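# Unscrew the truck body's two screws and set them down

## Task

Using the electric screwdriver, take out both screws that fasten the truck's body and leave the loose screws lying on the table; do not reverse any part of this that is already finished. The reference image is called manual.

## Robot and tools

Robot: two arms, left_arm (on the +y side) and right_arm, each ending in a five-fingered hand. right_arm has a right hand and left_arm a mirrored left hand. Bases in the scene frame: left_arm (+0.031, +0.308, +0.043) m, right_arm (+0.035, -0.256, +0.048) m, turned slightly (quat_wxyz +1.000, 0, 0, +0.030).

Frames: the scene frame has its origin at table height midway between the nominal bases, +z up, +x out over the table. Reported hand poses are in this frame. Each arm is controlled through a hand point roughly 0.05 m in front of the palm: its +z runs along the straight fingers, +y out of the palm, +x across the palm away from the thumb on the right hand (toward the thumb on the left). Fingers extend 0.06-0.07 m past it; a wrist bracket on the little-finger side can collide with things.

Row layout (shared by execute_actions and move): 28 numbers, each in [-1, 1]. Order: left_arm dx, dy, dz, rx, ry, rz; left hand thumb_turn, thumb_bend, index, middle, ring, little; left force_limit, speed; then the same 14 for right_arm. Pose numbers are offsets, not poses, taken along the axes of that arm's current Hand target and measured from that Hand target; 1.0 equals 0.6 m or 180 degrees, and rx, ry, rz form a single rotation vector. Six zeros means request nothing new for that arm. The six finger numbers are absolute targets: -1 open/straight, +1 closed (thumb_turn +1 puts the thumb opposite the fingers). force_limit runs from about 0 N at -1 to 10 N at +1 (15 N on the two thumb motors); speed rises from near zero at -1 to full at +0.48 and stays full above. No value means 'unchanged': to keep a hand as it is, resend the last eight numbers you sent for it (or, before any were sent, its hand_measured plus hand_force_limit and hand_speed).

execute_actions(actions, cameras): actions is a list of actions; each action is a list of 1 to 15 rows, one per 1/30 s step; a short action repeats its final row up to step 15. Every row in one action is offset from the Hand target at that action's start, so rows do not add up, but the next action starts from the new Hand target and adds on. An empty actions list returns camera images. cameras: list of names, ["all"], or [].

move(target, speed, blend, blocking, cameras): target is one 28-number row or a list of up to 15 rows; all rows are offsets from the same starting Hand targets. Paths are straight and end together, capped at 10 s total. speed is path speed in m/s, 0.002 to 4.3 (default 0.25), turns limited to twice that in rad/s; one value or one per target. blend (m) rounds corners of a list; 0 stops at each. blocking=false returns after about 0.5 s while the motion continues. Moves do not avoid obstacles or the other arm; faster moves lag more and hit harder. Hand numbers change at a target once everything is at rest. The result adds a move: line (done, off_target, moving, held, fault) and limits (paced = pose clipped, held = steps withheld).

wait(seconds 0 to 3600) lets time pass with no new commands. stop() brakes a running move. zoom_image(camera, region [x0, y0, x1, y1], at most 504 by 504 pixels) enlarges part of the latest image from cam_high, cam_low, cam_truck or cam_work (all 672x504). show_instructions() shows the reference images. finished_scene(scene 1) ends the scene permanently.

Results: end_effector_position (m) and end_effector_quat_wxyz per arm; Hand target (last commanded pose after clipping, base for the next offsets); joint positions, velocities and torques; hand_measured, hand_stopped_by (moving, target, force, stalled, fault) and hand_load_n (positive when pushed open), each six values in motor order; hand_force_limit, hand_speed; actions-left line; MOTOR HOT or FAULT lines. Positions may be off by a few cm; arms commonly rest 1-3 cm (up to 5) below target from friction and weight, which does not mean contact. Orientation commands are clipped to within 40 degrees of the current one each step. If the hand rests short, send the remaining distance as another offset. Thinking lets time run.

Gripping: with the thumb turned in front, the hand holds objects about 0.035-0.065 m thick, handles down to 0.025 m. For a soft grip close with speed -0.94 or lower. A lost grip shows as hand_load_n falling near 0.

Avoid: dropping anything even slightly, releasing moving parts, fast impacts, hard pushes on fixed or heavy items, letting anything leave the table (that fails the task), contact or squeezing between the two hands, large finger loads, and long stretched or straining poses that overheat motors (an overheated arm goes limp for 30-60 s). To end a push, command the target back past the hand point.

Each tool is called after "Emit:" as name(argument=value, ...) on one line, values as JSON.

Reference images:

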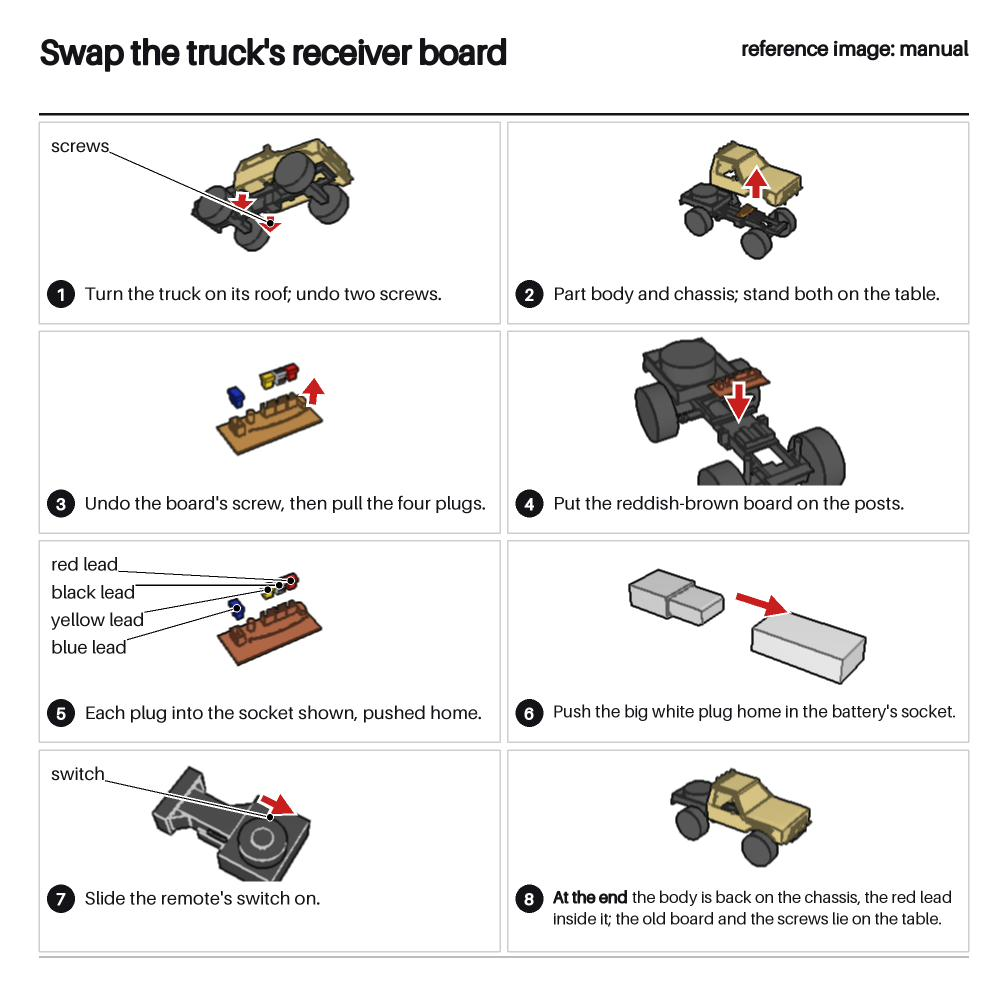

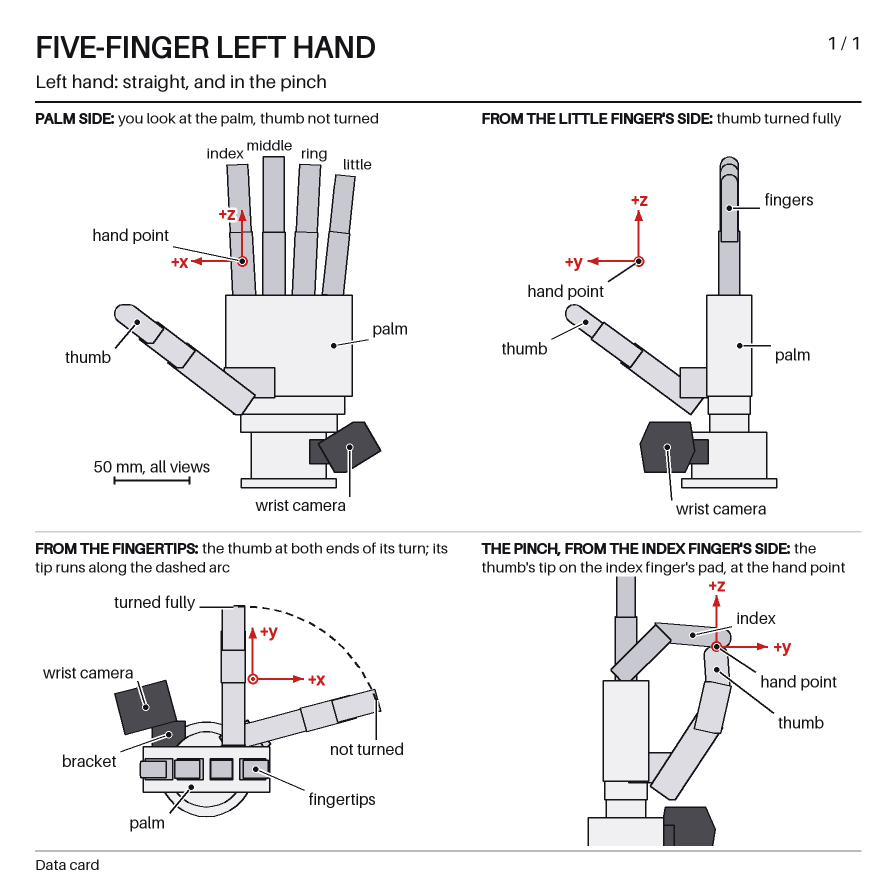

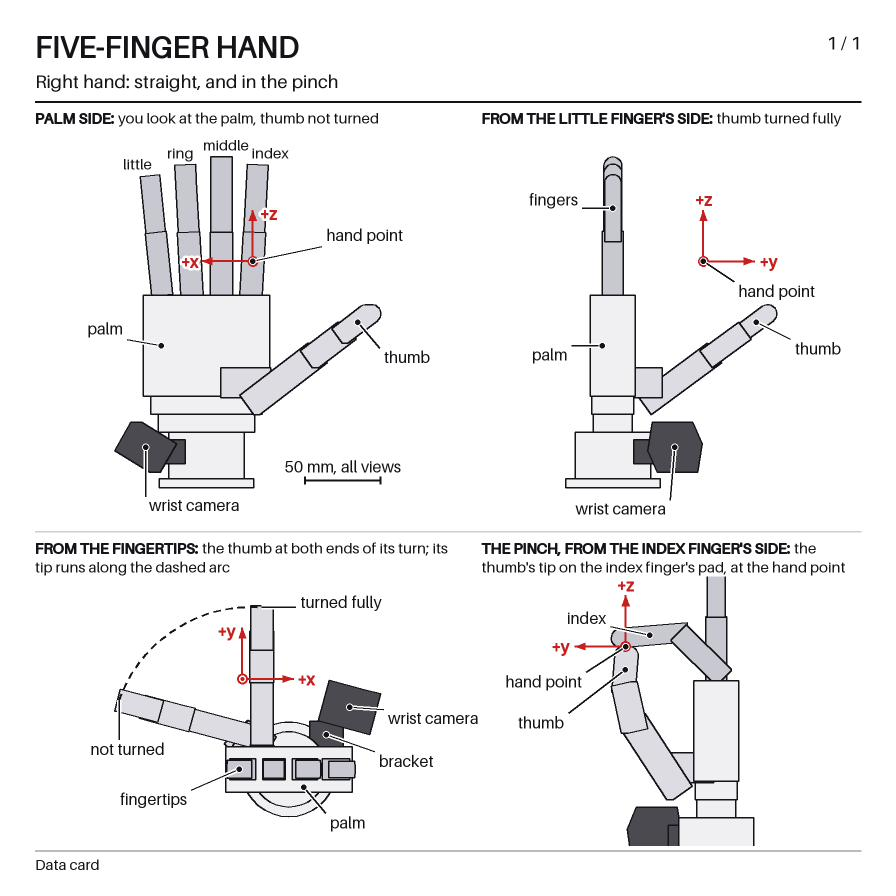

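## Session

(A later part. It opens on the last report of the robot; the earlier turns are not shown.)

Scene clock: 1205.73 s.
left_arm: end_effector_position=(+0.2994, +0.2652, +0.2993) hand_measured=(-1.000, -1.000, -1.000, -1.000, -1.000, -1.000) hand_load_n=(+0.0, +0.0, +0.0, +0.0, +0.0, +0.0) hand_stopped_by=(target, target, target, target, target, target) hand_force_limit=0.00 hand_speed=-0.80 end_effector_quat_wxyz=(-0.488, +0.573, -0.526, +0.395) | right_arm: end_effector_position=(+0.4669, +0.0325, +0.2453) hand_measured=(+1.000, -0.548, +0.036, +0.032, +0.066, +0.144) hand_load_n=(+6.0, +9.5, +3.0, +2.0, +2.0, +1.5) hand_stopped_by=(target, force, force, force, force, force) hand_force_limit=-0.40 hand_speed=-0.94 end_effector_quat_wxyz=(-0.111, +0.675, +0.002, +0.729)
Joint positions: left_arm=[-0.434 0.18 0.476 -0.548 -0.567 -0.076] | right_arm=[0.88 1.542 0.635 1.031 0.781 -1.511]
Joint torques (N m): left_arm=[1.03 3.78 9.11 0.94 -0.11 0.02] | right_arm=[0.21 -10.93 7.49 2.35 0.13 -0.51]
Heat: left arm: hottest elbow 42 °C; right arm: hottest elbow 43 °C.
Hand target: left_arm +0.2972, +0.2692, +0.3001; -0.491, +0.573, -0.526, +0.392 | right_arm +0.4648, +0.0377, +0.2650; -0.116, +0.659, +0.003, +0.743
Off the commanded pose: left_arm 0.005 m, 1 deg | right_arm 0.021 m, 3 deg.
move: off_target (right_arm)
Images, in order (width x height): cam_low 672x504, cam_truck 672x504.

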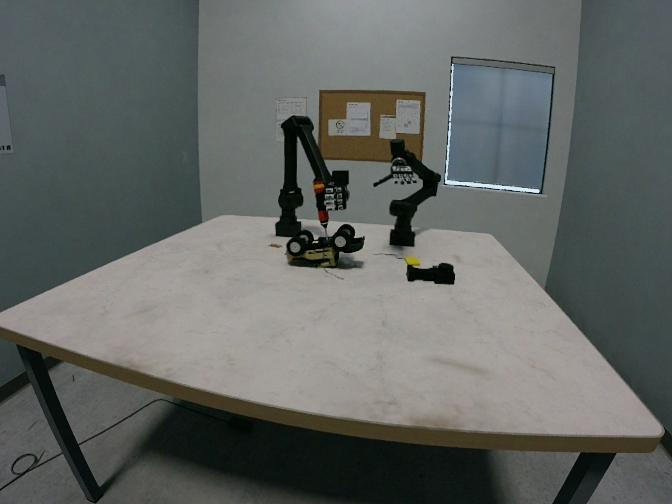

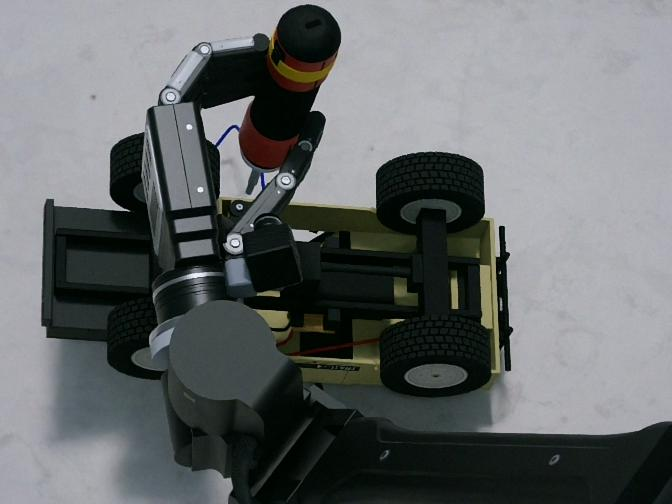

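Emit:
move(target=[0,0,0,0,0,0,-1,-1,-1,-1,-1,-1,0,-0.8,-0.0243,-0.0047,-0.0017,0,0,0,1,-0.54,0.2,0.2,0.25,0.4,-0.4,-0.94], speed=0.05, cameras=["cam_truck"])

Emit:
zoom_image(camera="cam_truck", region=[215, 165, 275, 225])

Scene clock: 1223.60 s.
left_arm: end_effector_position=(+0.2994, +0.2652, +0.2993) hand_measured=(-1.000, -1.000, -1.000, -1.000, -1.000, -1.000) hand_load_n=(+0.0, +0.0, +0.0, +0.0, +0.0, +0.0) hand_stopped_by=(target, target, target, target, target, target) hand_force_limit=0.00 hand_speed=-0.80 end_effector_quat_wxyz=(-0.488, +0.573, -0.526, +0.395) | right_arm: end_effector_position=(+0.4663, +0.0367, +0.2355) hand_measured=(+1.000, -0.548, +0.036, +0.032, +0.066, +0.144) hand_load_n=(+6.0, +9.5, +3.0, +2.0, +1.5, +2.0) hand_stopped_by=(target, force, force, force, force, force) hand_force_limit=-0.40 hand_speed=-0.94 end_effector_quat_wxyz=(-0.113, +0.673, +0.001, +0.731)
Joint positions: left_arm=[-0.434 0.18 0.476 -0.548 -0.567 -0.076] | right_arm=[0.887 1.581 0.635 1.079 0.788 -1.514]
Joint torques (N m): left_arm=[1.14 4.01 9.09 1.02 -0.1 0.04] | right_arm=[0.32 -10.29 7.25 2.33 0.16 -0.5]
Heat: left arm: hottest elbow 42 °C; right arm: hottest elbow 41 °C.
Hand target: left_arm +0.2972, +0.2692, +0.3001; -0.491, +0.573, -0.526, +0.392 | right_arm +0.4649, +0.0427, +0.2509; -0.116, +0.659, +0.003, +0.743
Off the commanded pose: left_arm 0.005 m, 1 deg | right_arm 0.017 m, 2 deg.
move: off_target (right_arm)

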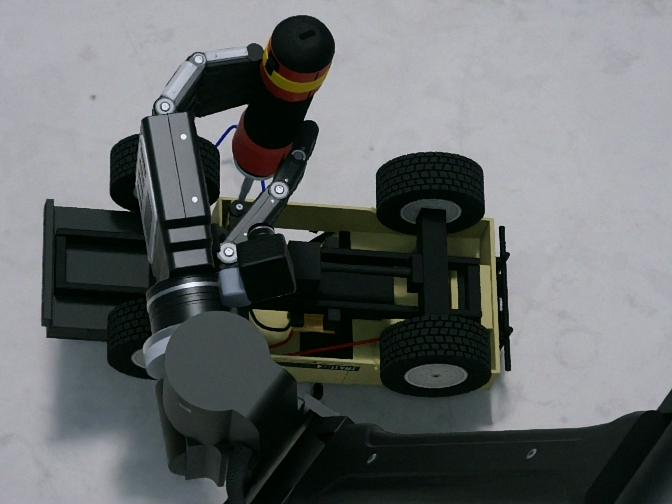

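Scaled by 8.400 from the camera's image (finer frame: 960x720).

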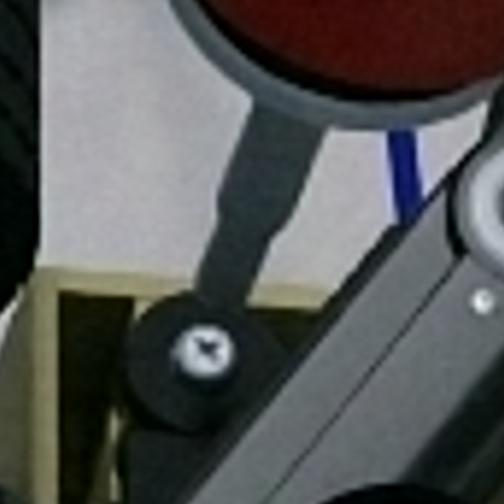

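Emit:
move(target=[0,0,0,0,0,0,-1,-1,-1,-1,-1,-1,0,-0.8,-0.015,0.0006,-0.0017,0,0,0,1,-0.54,0.2,0.2,0.25,0.4,-0.4,-0.94], speed=0.03, cameras=["cam_truck"])

Emit:
zoom_image(camera="cam_truck", region=[215, 165, 275, 225])

Scene clock: 1231.87 s.
left_arm: end_effector_position=(+0.2994, +0.2652, +0.2993) hand_measured=(-1.000, -1.000, -1.000, -1.000, -1.000, -1.000) hand_load_n=(+0.0, +0.0, +0.0, +0.0, +0.0, +0.0) hand_stopped_by=(target, target, target, target, target, target) hand_force_limit=0.00 hand_speed=-0.80 end_effector_quat_wxyz=(-0.488, +0.573, -0.526, +0.395) | right_arm: end_effector_position=(+0.4669, +0.0383, +0.2290) hand_measured=(+1.000, -0.548, +0.036, +0.032, +0.066, +0.144) hand_load_n=(+6.0, +10.0, +3.0, +2.0, +2.0, +1.5) hand_stopped_by=(target, force, force, force, force, force) hand_force_limit=-0.40 hand_speed=-0.94 end_effector_quat_wxyz=(-0.114, +0.672, -0.001, +0.732)
Joint positions: left_arm=[-0.434 0.18 0.476 -0.548 -0.567 -0.076] | right_arm=[0.888 1.606 0.635 1.11 0.79 -1.514]
Joint torques (N m): left_arm=[1.26 3.9 9.14 1.03 -0.11 0.01] | right_arm=[0.21 -10.46 6.82 2.41 0.13 -0.5]
Heat: left arm: hottest elbow 42 °C; right arm: hottest elbow 41 °C.
Hand target: left_arm +0.2972, +0.2692, +0.3001; -0.491, +0.573, -0.526, +0.392 | right_arm +0.4649, +0.0437, +0.2419; -0.116, +0.659, +0.003, +0.743
Off the commanded pose: left_arm 0.005 m, 1 deg | right_arm 0.014 m, 2 deg.
move: off_target (right_arm)

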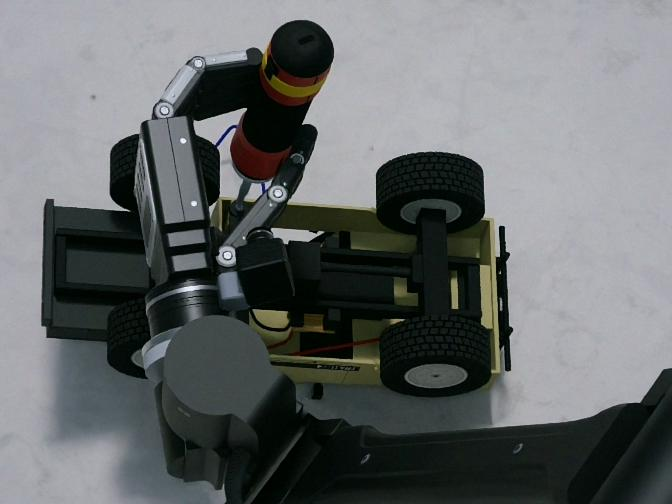

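Scaled by 8.400 from the camera's image (finer frame: 960x720).

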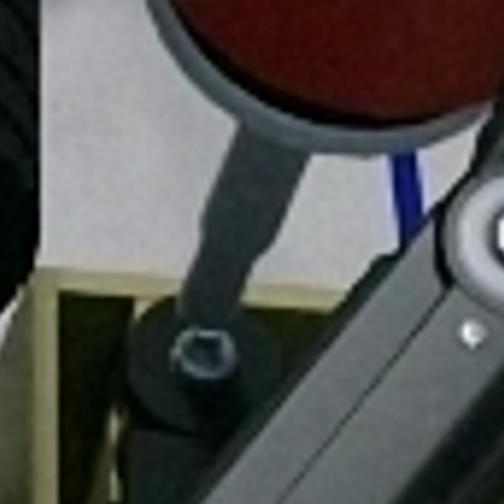

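Emit:
move(target=[0,0,0,0,0,0,-1,-1,-1,-1,-1,-1,0,-0.8,-0.0202,0,-0.0021,0,0,0,1,-0.54,0.2,0.2,0.25,0.4,-0.4,-0.94], speed=0.03, cameras=["cam_truck"])

Emit:
zoom_image(camera="cam_truck", region=[215, 165, 275, 225])

Scene clock: 1239.30 s.
left_arm: end_effector_position=(+0.2994, +0.2652, +0.2993) hand_measured=(-1.000, -1.000, -1.000, -1.000, -1.000, -1.000) hand_load_n=(-0.5, +0.0, +0.0, +0.0, +0.0, +0.0) hand_stopped_by=(target, target, target, target, target, target) hand_force_limit=0.00 hand_speed=-0.80 end_effector_quat_wxyz=(-0.488, +0.573, -0.526, +0.395) | right_arm: end_effector_position=(+0.4673, +0.0396, +0.2245) hand_measured=(+1.000, -0.548, +0.036, +0.032, +0.066, +0.144) hand_load_n=(+5.5, +10.0, +2.5, +2.0, +2.0, +2.0) hand_stopped_by=(target, force, force, force, force, force) hand_force_limit=-0.40 hand_speed=-0.94 end_effector_quat_wxyz=(-0.116, +0.667, -0.003, +0.736)
Joint positions: left_arm=[-0.434 0.18 0.476 -0.548 -0.567 -0.076] | right_arm=[0.89 1.634 0.635 1.158 0.792 -1.524]
Joint torques (N m): left_arm=[1.32 4.07 9.1 1.07 -0.09 0.03] | right_arm=[0.32 -9.64 6.42 2.11 0.11 -0.43]
Heat: left arm: hottest elbow 42 °C; right arm: hottest elbow 40 °C.
Hand target: left_arm +0.2972, +0.2692, +0.3001; -0.491, +0.573, -0.526, +0.392 | right_arm +0.4649, +0.0456, +0.2299; -0.116, +0.659, +0.003, +0.743
Off the commanded pose: left_arm 0.005 m, 1 deg | right_arm 0.008 m, 1 deg.
move: done

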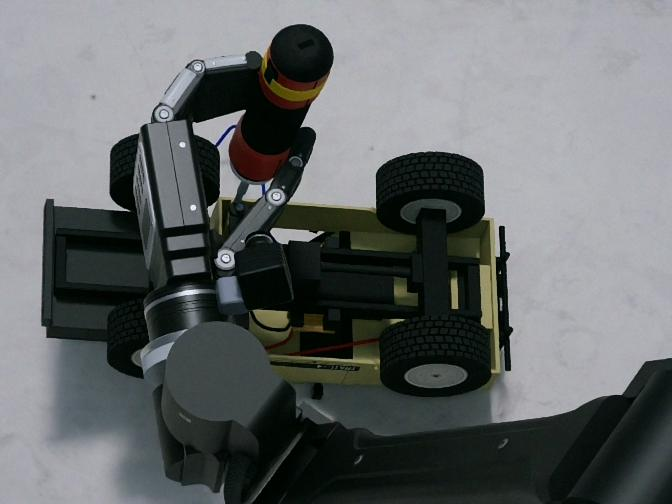

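Scaled by 8.400 from the camera's image (finer frame: 960x720).

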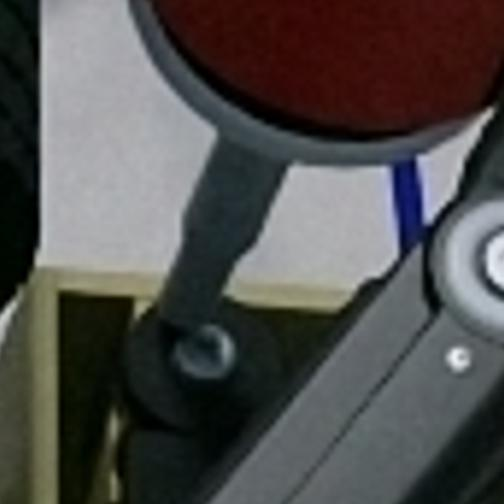

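Emit:
zoom_image(camera="cam_truck", region=[225, 190, 255, 220])

Emit:
zoom_image(camera="cam_work", region=[290, 160, 340, 220])

Scaled by 16.800 from the camera's image (finer frame: 960x720).

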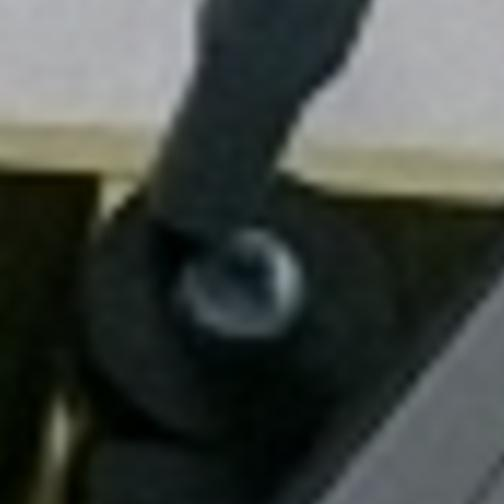

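This scene's latest camera images include none from cam_work. They are from: cam_truck. cam_work's image comes with the result of a call that names it in "cameras".

Emit:
move(target=[0,0,0,0,0,0,-1,-1,-1,-1,-1,-1,0,-0.8,0.0172,0.0024,0.0014,0,0,0,1,-0.54,0.2,0.2,0.25,0.4,-0.4,-0.94], speed=0.03, cameras=["cam_truck"])

Emit:
zoom_image(camera="cam_truck", region=[225, 190, 255, 220])

Scene clock: 1261.97 s.
left_arm: end_effector_position=(+0.2994, +0.2652, +0.2993) hand_measured=(-1.000, -1.000, -1.000, -1.000, -1.000, -1.000) hand_load_n=(+0.0, +0.0, -0.5, +0.0, +0.0, +0.0) hand_stopped_by=(target, target, target, target, target, target) hand_force_limit=0.00 hand_speed=-0.80 end_effector_quat_wxyz=(-0.488, +0.573, -0.526, +0.395) | right_arm: end_effector_position=(+0.4673, +0.0396, +0.2245) hand_measured=(+1.000, -0.548, +0.036, +0.032, +0.066, +0.144) hand_load_n=(+5.5, +10.0, +3.0, +2.5, +2.0, +2.0) hand_stopped_by=(target, force, force, force, force, force) hand_force_limit=-0.40 hand_speed=-0.94 end_effector_quat_wxyz=(-0.116, +0.667, -0.003, +0.736)
Joint positions: left_arm=[-0.434 0.18 0.476 -0.548 -0.567 -0.076] | right_arm=[0.89 1.634 0.635 1.158 0.792 -1.524]
Joint torques (N m): left_arm=[1.03 4.42 9.25 0.92 -0.12 0.03] | right_arm=[-0.21 -12.22 6.24 1.06 -0.08 -0.41]
Heat: left arm: hottest elbow 42 °C; right arm: hottest elbow 39 °C.
Hand target: left_arm +0.2972, +0.2692, +0.3001; -0.491, +0.573, -0.526, +0.392 | right_arm +0.4649, +0.0426, +0.2398; -0.116, +0.659, +0.003, +0.743
Off the commanded pose: left_arm 0.005 m, 1 deg | right_arm 0.016 m, 1 deg.
move: off_target (right_arm)

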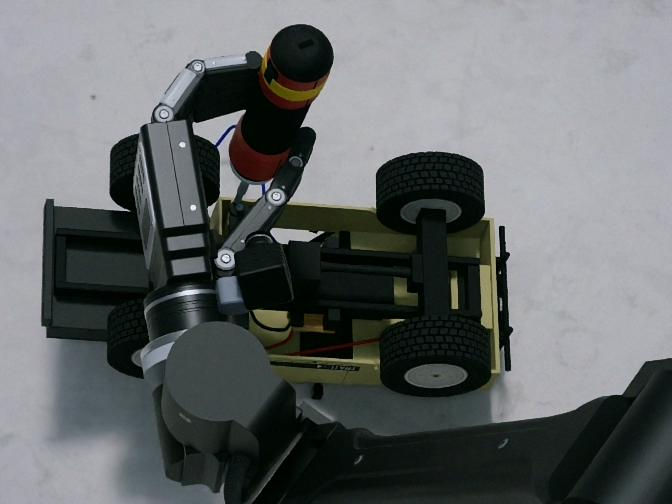

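Scaled by 16.800 from the camera's image (finer frame: 960x720).

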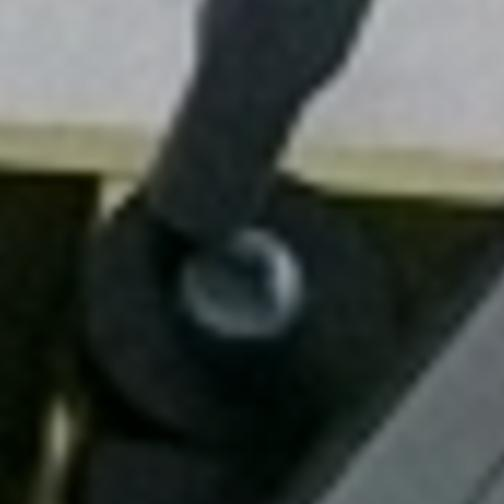

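Emit:
wait(seconds=0.5, cameras=["cam_truck", "cam_work"])

Emit:
zoom_image(camera="cam_truck", region=[225, 190, 255, 220])

Emit:
zoom_image(camera="cam_work", region=[290, 160, 340, 220])

Scene clock: 1266.70 s.
left_arm: end_effector_position=(+0.2994, +0.2652, +0.2993) hand_measured=(-1.000, -1.000, -1.000, -1.000, -1.000, -1.000) hand_load_n=(-0.5, +0.0, +0.0, +0.0, +0.0, +0.0) hand_stopped_by=(target, target, target, target, target, target) hand_force_limit=0.00 hand_speed=-0.80 end_effector_quat_wxyz=(-0.488, +0.573, -0.526, +0.395) | right_arm: end_effector_position=(+0.4673, +0.0396, +0.2245) hand_measured=(+1.000, -0.548, +0.036, +0.032, +0.066, +0.144) hand_load_n=(+5.5, +9.5, +2.5, +2.0, +2.0, +2.0) hand_stopped_by=(target, force, force, force, force, force) hand_force_limit=-0.40 hand_speed=-0.94 end_effector_quat_wxyz=(-0.116, +0.667, -0.003, +0.736)
Joint positions: left_arm=[-0.434 0.18 0.476 -0.548 -0.567 -0.076] | right_arm=[0.89 1.634 0.635 1.158 0.792 -1.524]
Joint torques (N m): left_arm=[0.97 4.07 9.09 0.98 -0.11 0.01] | right_arm=[-0.15 -12.1 6.31 1.03 -0.07 -0.42]
Heat: left arm: hottest elbow 42 °C; right arm: hottest elbow 39 °C.
Hand target: left_arm +0.2972, +0.2692, +0.3001; -0.491, +0.573, -0.526, +0.392 | right_arm +0.4649, +0.0426, +0.2398; -0.116, +0.659, +0.003, +0.743
Off the commanded pose: left_arm 0.005 m, 1 deg | right_arm 0.016 m, 1 deg.
wait: 0.50 s; at rest from the start

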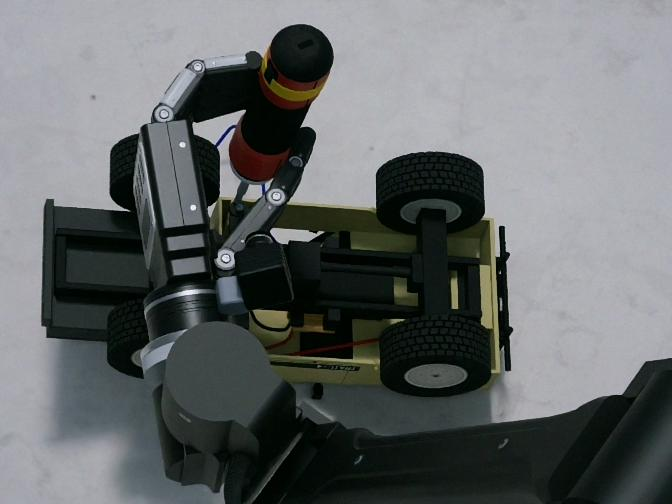

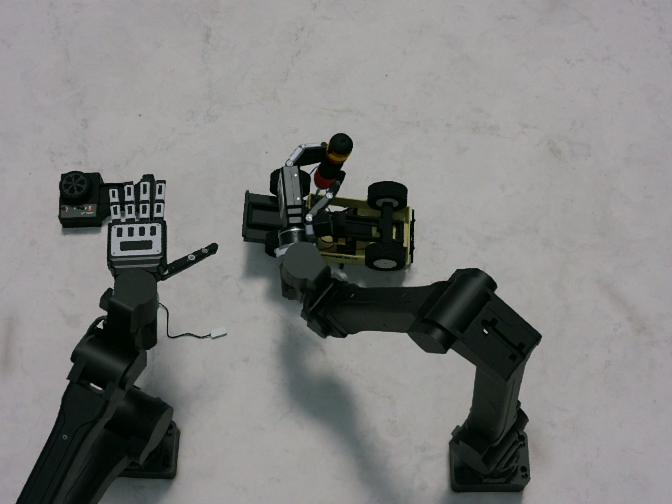

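Scaled by 16.800 from the camera's image (finer frame: 960x720).

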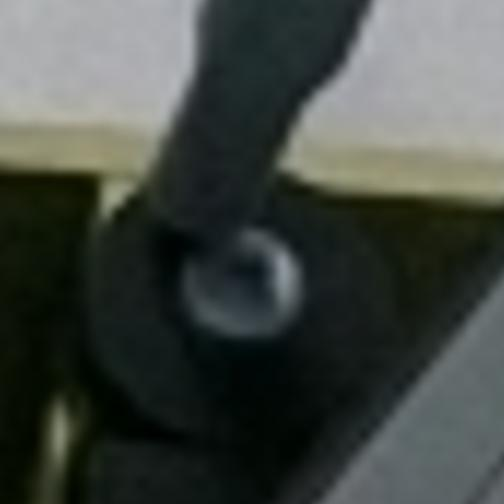

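Scaled by 8.400 from the camera's image (finer frame: 960x720).

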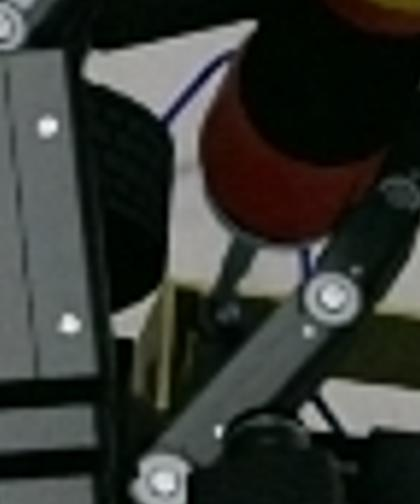

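Emit:
wait(seconds=0.1, cameras=["cam_low"])

Emit:
zoom_image(camera="cam_low", region=[310, 220, 350, 260])

Scene clock: 1281.53 s.
left_arm: end_effector_position=(+0.2994, +0.2652, +0.2993) hand_measured=(-1.000, -1.000, -1.000, -1.000, -1.000, -1.000) hand_load_n=(+0.0, +0.0, +0.0, +0.0, +0.0, +0.0) hand_stopped_by=(target, target, target, target, target, target) hand_force_limit=0.00 hand_speed=-0.80 end_effector_quat_wxyz=(-0.488, +0.573, -0.526, +0.395) | right_arm: end_effector_position=(+0.4673, +0.0396, +0.2245) hand_measured=(+1.000, -0.548, +0.036, +0.032, +0.066, +0.144) hand_load_n=(+5.5, +10.0, +2.5, +2.0, +2.0, +2.0) hand_stopped_by=(target, force, force, force, force, force) hand_force_limit=-0.40 hand_speed=-0.94 end_effector_quat_wxyz=(-0.116, +0.667, -0.003, +0.736)
Joint positions: left_arm=[-0.434 0.18 0.476 -0.548 -0.567 -0.076] | right_arm=[0.89 1.634 0.635 1.158 0.792 -1.524]
Joint torques (N m): left_arm=[1.44 4.25 9.14 0.98 -0.12 0.03] | right_arm=[-0.09 -12.04 6.28 1.09 -0.08 -0.42]
Heat: left arm: hottest elbow 42 °C; right arm: hottest elbow 39 °C.
Hand target: left_arm +0.2972, +0.2692, +0.3001; -0.491, +0.573, -0.526, +0.392 | right_arm +0.4649, +0.0426, +0.2398; -0.116, +0.659, +0.003, +0.743
Off the commanded pose: left_arm 0.005 m, 1 deg | right_arm 0.016 m, 1 deg.
wait: 0.10 s; at rest from the start

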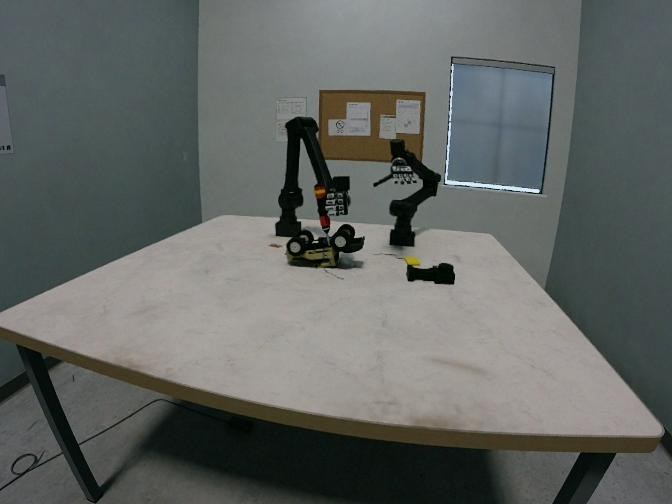

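Scaled by 12.600 from the camera's image (finer frame: 960x720).

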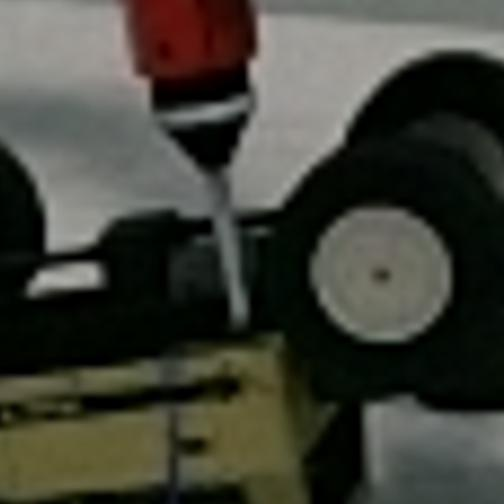

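Emit:
move(target=[[0,0,0,0,0,0,-1,-1,-1,-1,-1,-1,0,-0.8,0.0678,0.004,0.0055,0,0,0,1,-0.54,0.2,0.2,0.25,0.4,-0.4,-0.94],[0,0,0,0,0,0,-1,-1,-1,1,1,1,-0.6,-0.5,0.1467,-0.0095,-0.0882,0.1584,-0.1063,0.0435,1,-0.54,0.2,0.2,0.25,0.4,-0.4,-0.94]], speed=0.15, cameras=["cam_truck", "cam_low"])

Scene clock: 1482.37 s.
left_arm: end_effector_position=(+0.2994, +0.2653, +0.2992) hand_measured=(-1.000, -1.000, -1.000, +1.000, +1.000, +1.000) hand_load_n=(+0.0, +0.0, +0.0, +0.0, +0.5, +0.0) hand_stopped_by=(target, target, target, target, target, target) hand_force_limit=-0.60 hand_speed=-0.50 end_effector_quat_wxyz=(-0.488, +0.573, -0.527, +0.395) | right_arm: end_effector_position=(+0.3986, +0.0270, +0.2953) hand_measured=(+1.000, -0.548, +0.036, +0.032, +0.066, +0.144) hand_load_n=(+6.0, +9.5, +3.0, +2.5, +2.0, +2.0) hand_stopped_by=(target, force, force, force, force, force) hand_force_limit=-0.40 hand_speed=-0.94 end_effector_quat_wxyz=(-0.315, +0.737, +0.166, +0.574)
Joint positions: left_arm=[-0.434 0.18 0.476 -0.549 -0.567 -0.075] | right_arm=[0.74 0.923 0.542 0.237 0.076 -1.281]
Joint torques (N m): left_arm=[1.32 4.01 9.02 0.95 -0.14 0.02] | right_arm=[-1.44 -5.89 11.52 1.59 0.03 -0.15]
Heat: left arm: hottest elbow 43 °C; right arm: hottest elbow 37 °C.
Hand target: left_arm +0.2972, +0.2692, +0.3000; -0.491, +0.573, -0.526, +0.392 | right_arm +0.4030, +0.0248, +0.3200; -0.322, +0.722, +0.159, +0.591
Off the commanded pose: left_arm 0.005 m, 1 deg | right_arm 0.025 m, 3 deg.
move: off_target (right_arm)
Images, in order (width x height): cam_low 672x504, cam_truck 672x504.

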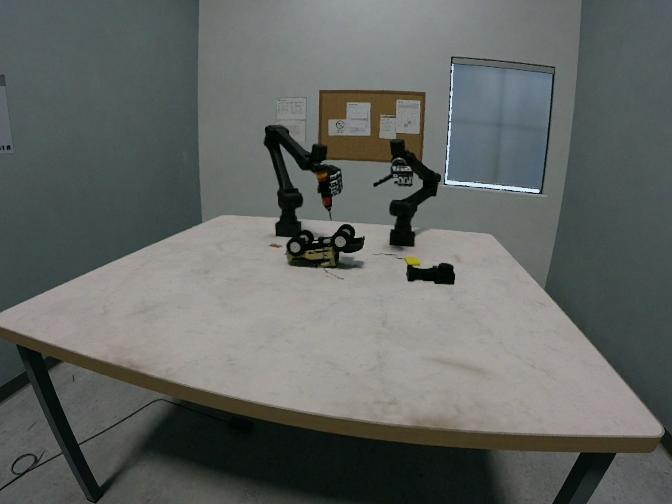

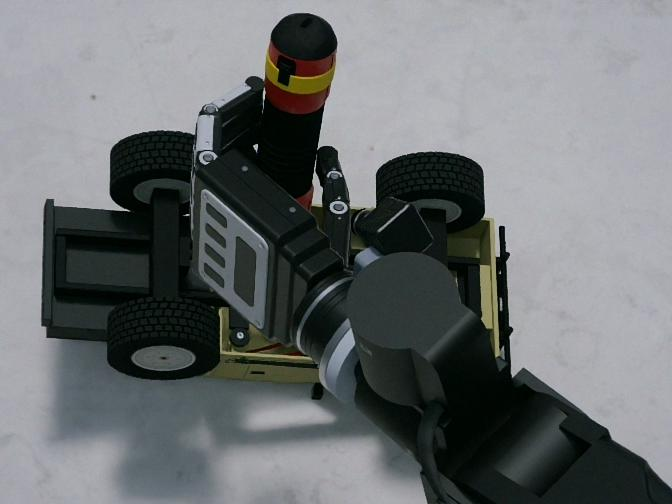

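Emit:
zoom_image(camera="cam_truck", region=[255, 5, 345, 125])

Emit:
zoom_image(camera="cam_truck", region=[270, 45, 310, 95])

Scaled by 4.200 from the camera's image (finer frame: 960x720).

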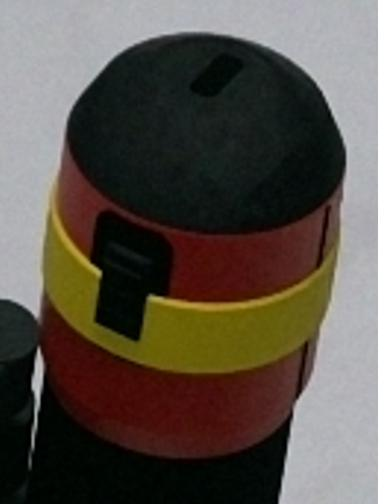

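Scaled by 10.080 from the camera's image (finer frame: 960x720).

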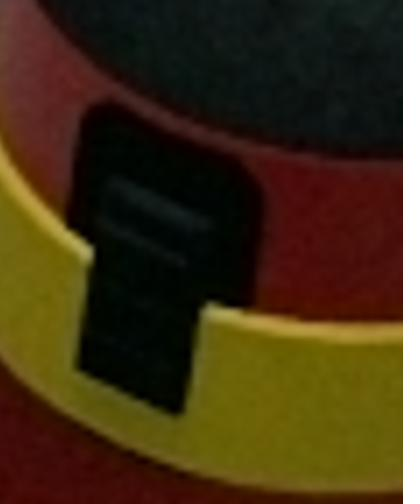

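Emit:
move(target=[0.2363,-0.354,-0.1137,-0.3718,0.2165,0.1443,-1,-1,-1,1,1,1,-0.6,-0.5,0,0,0,0,0,0,1,-0.54,0.2,0.2,0.25,0.4,-0.4,-0.94], speed=0.2, cameras=["cam_truck", "cam_low", "cam_work"])

Scene clock: 1526.70 s.
left_arm: end_effector_position=(+0.2957, +0.1154, +0.4998) hand_measured=(-1.000, -1.000, -1.000, +1.000, +1.000, +1.000) hand_load_n=(-0.5, +0.0, -0.5, +0.0, +0.0, +0.0) hand_stopped_by=(target, target, target, target, target, target) hand_force_limit=-0.60 hand_speed=-0.50 end_effector_quat_wxyz=(+0.064, -0.473, +0.845, -0.239) | right_arm: end_effector_position=(+0.3986, +0.0270, +0.2953) hand_measured=(+1.000, -0.548, +0.036, +0.032, +0.066, +0.144) hand_load_n=(+5.5, +9.5, +3.0, +2.0, +2.0, +1.5) hand_stopped_by=(target, force, force, force, force, force) hand_force_limit=-0.40 hand_speed=-0.94 end_effector_quat_wxyz=(-0.315, +0.737, +0.166, +0.574)
Joint positions: left_arm=[-0.447 1.177 1.763 -1.682 0.165 0.062] | right_arm=[0.74 0.923 0.542 0.237 0.076 -1.281]
Joint torques (N m): left_arm=[-0.03 -2.96 10.45 0.32 0.17 0.02] | right_arm=[-1.32 -5.89 11.51 1.58 0.03 -0.14]
Heat: left arm: hottest elbow 43 °C; right arm: hottest elbow 39 °C.
Hand target: left_arm +0.2974, +0.1112, +0.5119; -0.018, -0.465, +0.880, -0.091 | right_arm +0.4030, +0.0248, +0.3200; -0.322, +0.722, +0.159, +0.591
Off the commanded pose: left_arm 0.013 m, 20 deg | right_arm 0.025 m, 3 deg.
joint sent to its limit (left arm) — joint 4 (wrist pitch), lower limit. The joint targets are off in orientation, not in position.
move: off_target (left_arm)
Images, in order (width x height): cam_low 672x504, cam_truck 672x504, cam_work 672x504.

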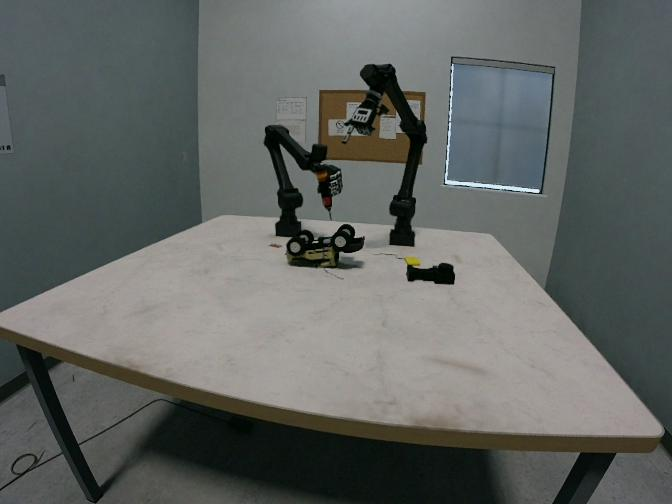

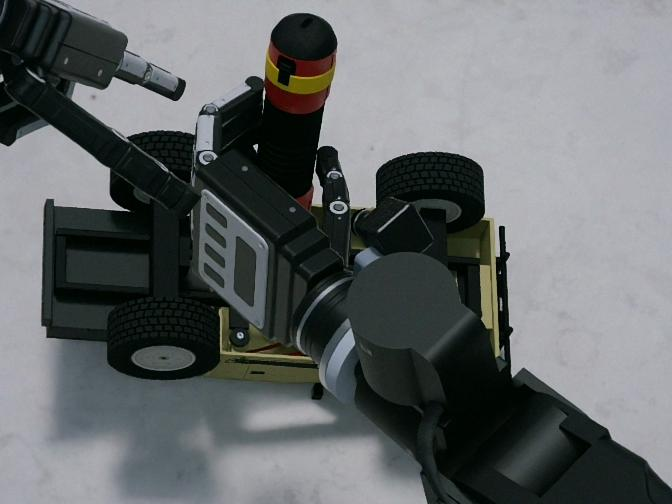

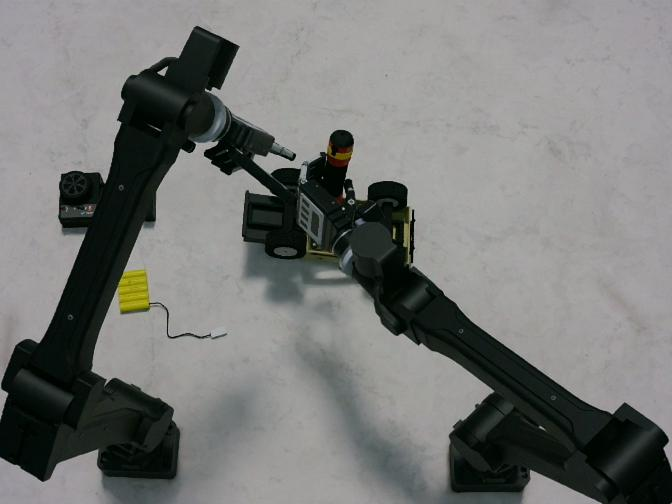

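Emit:
move(target=[-0.015,-0.0207,0.0957,0,0,0,1,-1,-1,1,1,1,-0.6,-0.5,0,0,0,0,0,0,1,-0.54,0.2,0.2,0.25,0.4,-0.4,-0.94], speed=0.15, cameras=["cam_truck", "cam_low"])

Scene clock: 1579.07 s.
left_arm: end_effector_position=(+0.3183, +0.1034, +0.4643) hand_measured=(+1.000, -1.000, -1.000, +1.000, +1.000, +1.000) hand_load_n=(+0.0, +0.0, +0.0, +0.0, +0.0, +0.0) hand_stopped_by=(target, target, target, target, target, target) hand_force_limit=-0.60 hand_speed=-0.50 end_effector_quat_wxyz=(+0.039, -0.472, +0.859, -0.194) | right_arm: end_effector_position=(+0.3986, +0.0270, +0.2953) hand_measured=(+1.000, -0.548, +0.036, +0.032, +0.066, +0.144) hand_load_n=(+6.0, +10.0, +3.0, +2.5, +2.0, +2.0) hand_stopped_by=(target, force, force, force, force, force) hand_force_limit=-0.40 hand_speed=-0.94 end_effector_quat_wxyz=(-0.315, +0.737, +0.166, +0.574)
Joint positions: left_arm=[-0.459 1.266 1.745 -1.682 0.155 0.079] | right_arm=[0.74 0.923 0.542 0.237 0.076 -1.281]
Joint torques (N m): left_arm=[-0.15 -5.13 6.82 0.01 -0.09 0] | right_arm=[-1.2 -6.18 11.51 1.65 0.03 -0.15]
Heat: left arm: hottest elbow 43 °C; right arm: hottest elbow 40 °C.
Hand target: left_arm +0.3158, +0.1015, +0.4562; -0.018, -0.465, +0.880, -0.091 | right_arm +0.4030, +0.0248, +0.3200; -0.322, +0.722, +0.159, +0.591
Off the commanded pose: left_arm 0.009 m, 14 deg | right_arm 0.025 m, 3 deg.
joint sent to its limit (left arm) — joint 4 (wrist pitch), lower limit. The joint targets are off in orientation, not in position.
move: off_target (left_arm)
Images, in order (width x height): cam_low 672x504, cam_truck 672x504.

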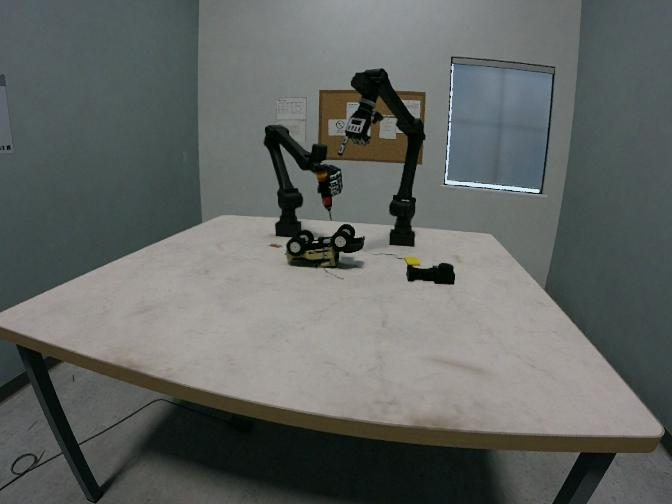

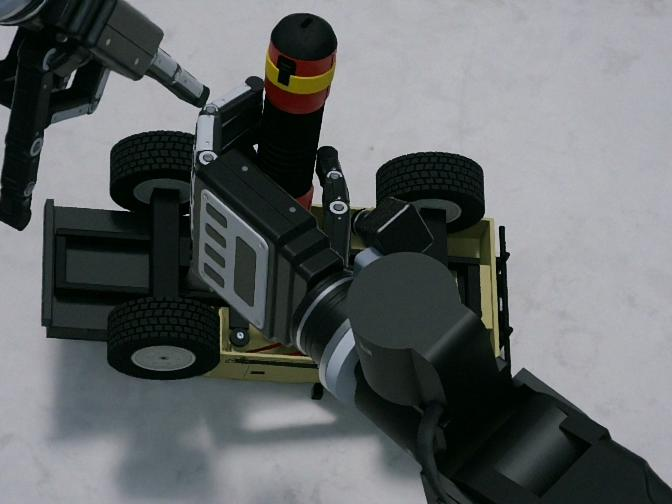

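Emit:
zoom_image(camera="cam_low", region=[295, 95, 385, 225])

Emit:
zoom_image(camera="cam_truck", region=[130, 20, 310, 140])

Scaled by 3.877 from the camera's image (finer frame: 960x720).

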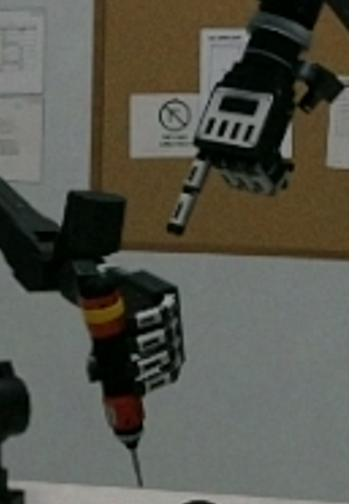

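Scaled by 2.800 from the camera's image (finer frame: 960x720).

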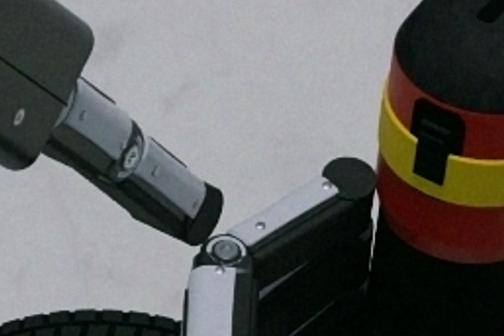

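Emit:
move(target=[-0.0057,-0.053,0.0562,0,0,0,1,-1,-1,1,1,1,-0.6,-0.5,0,0,0,0,0,0,1,-0.54,0.2,0.2,0.25,0.4,-0.4,-0.94], speed=0.1, cameras=["cam_truck", "cam_low"])

Emit:
zoom_image(camera="cam_low", region=[300, 130, 360, 200])

Emit:
zoom_image(camera="cam_truck", region=[180, 20, 310, 140])

Scene clock: 1637.33 s.
left_arm: end_effector_position=(+0.3444, +0.0850, +0.4226) hand_measured=(+1.000, -1.000, -1.000, +1.000, +1.000, +1.000) hand_load_n=(+0.0, +0.0, +0.0, +0.0, +0.0, +0.0) hand_stopped_by=(target, target, target, target, target, target) hand_force_limit=-0.60 hand_speed=-0.50 end_effector_quat_wxyz=(+0.008, -0.473, +0.869, -0.142) | right_arm: end_effector_position=(+0.3986, +0.0270, +0.2953) hand_measured=(+1.000, -0.548, +0.036, +0.032, +0.066, +0.144) hand_load_n=(+5.5, +9.5, +3.0, +2.0, +2.0, +2.0) hand_stopped_by=(target, force, force, force, force, force) hand_force_limit=-0.40 hand_speed=-0.94 end_effector_quat_wxyz=(-0.315, +0.737, +0.166, +0.574)
Joint positions: left_arm=[-0.476 1.387 1.745 -1.683 0.146 0.079] | right_arm=[0.74 0.923 0.542 0.237 0.076 -1.281]
Joint torques (N m): left_arm=[-0.38 -6.65 9.57 -0.06 -0.09 -0.03] | right_arm=[-1.49 -5.95 11.49 1.59 0.03 -0.15]
Heat: left arm: hottest elbow 40 °C; right arm: hottest elbow 41 °C.
Hand target: left_arm +0.3456, +0.0808, +0.4272; -0.018, -0.465, +0.880, -0.091 | right_arm +0.4030, +0.0248, +0.3200; -0.322, +0.722, +0.159, +0.591
Off the commanded pose: left_arm 0.006 m, 7 deg | right_arm 0.025 m, 3 deg.
joint sent to its limit (left arm) — joint 4 (wrist pitch), lower limit. The joint targets are off in orientation, not in position.
move: off_target (left_arm)
Images, in order (width x height): cam_low 672x504, cam_truck 672x504.

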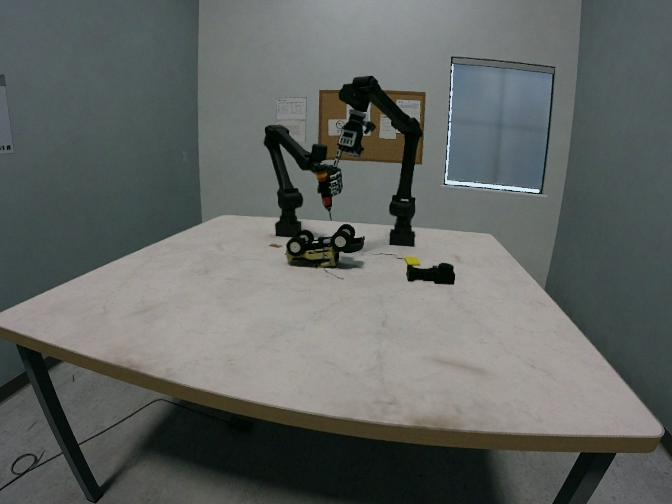

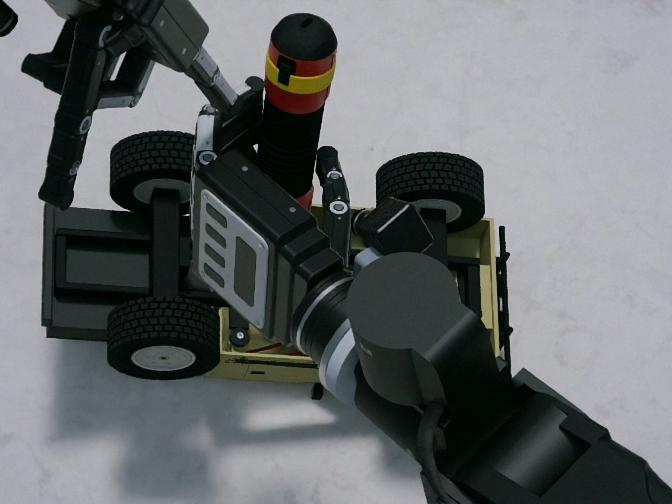

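Scaled by 7.200 from the camera's image (finer frame: 960x720).

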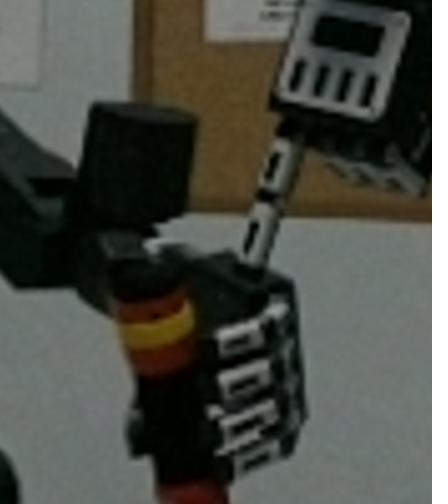

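Scaled by 3.877 from the camera's image (finer frame: 960x720).

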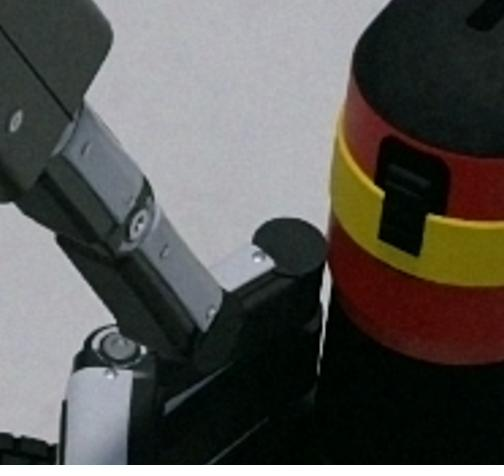

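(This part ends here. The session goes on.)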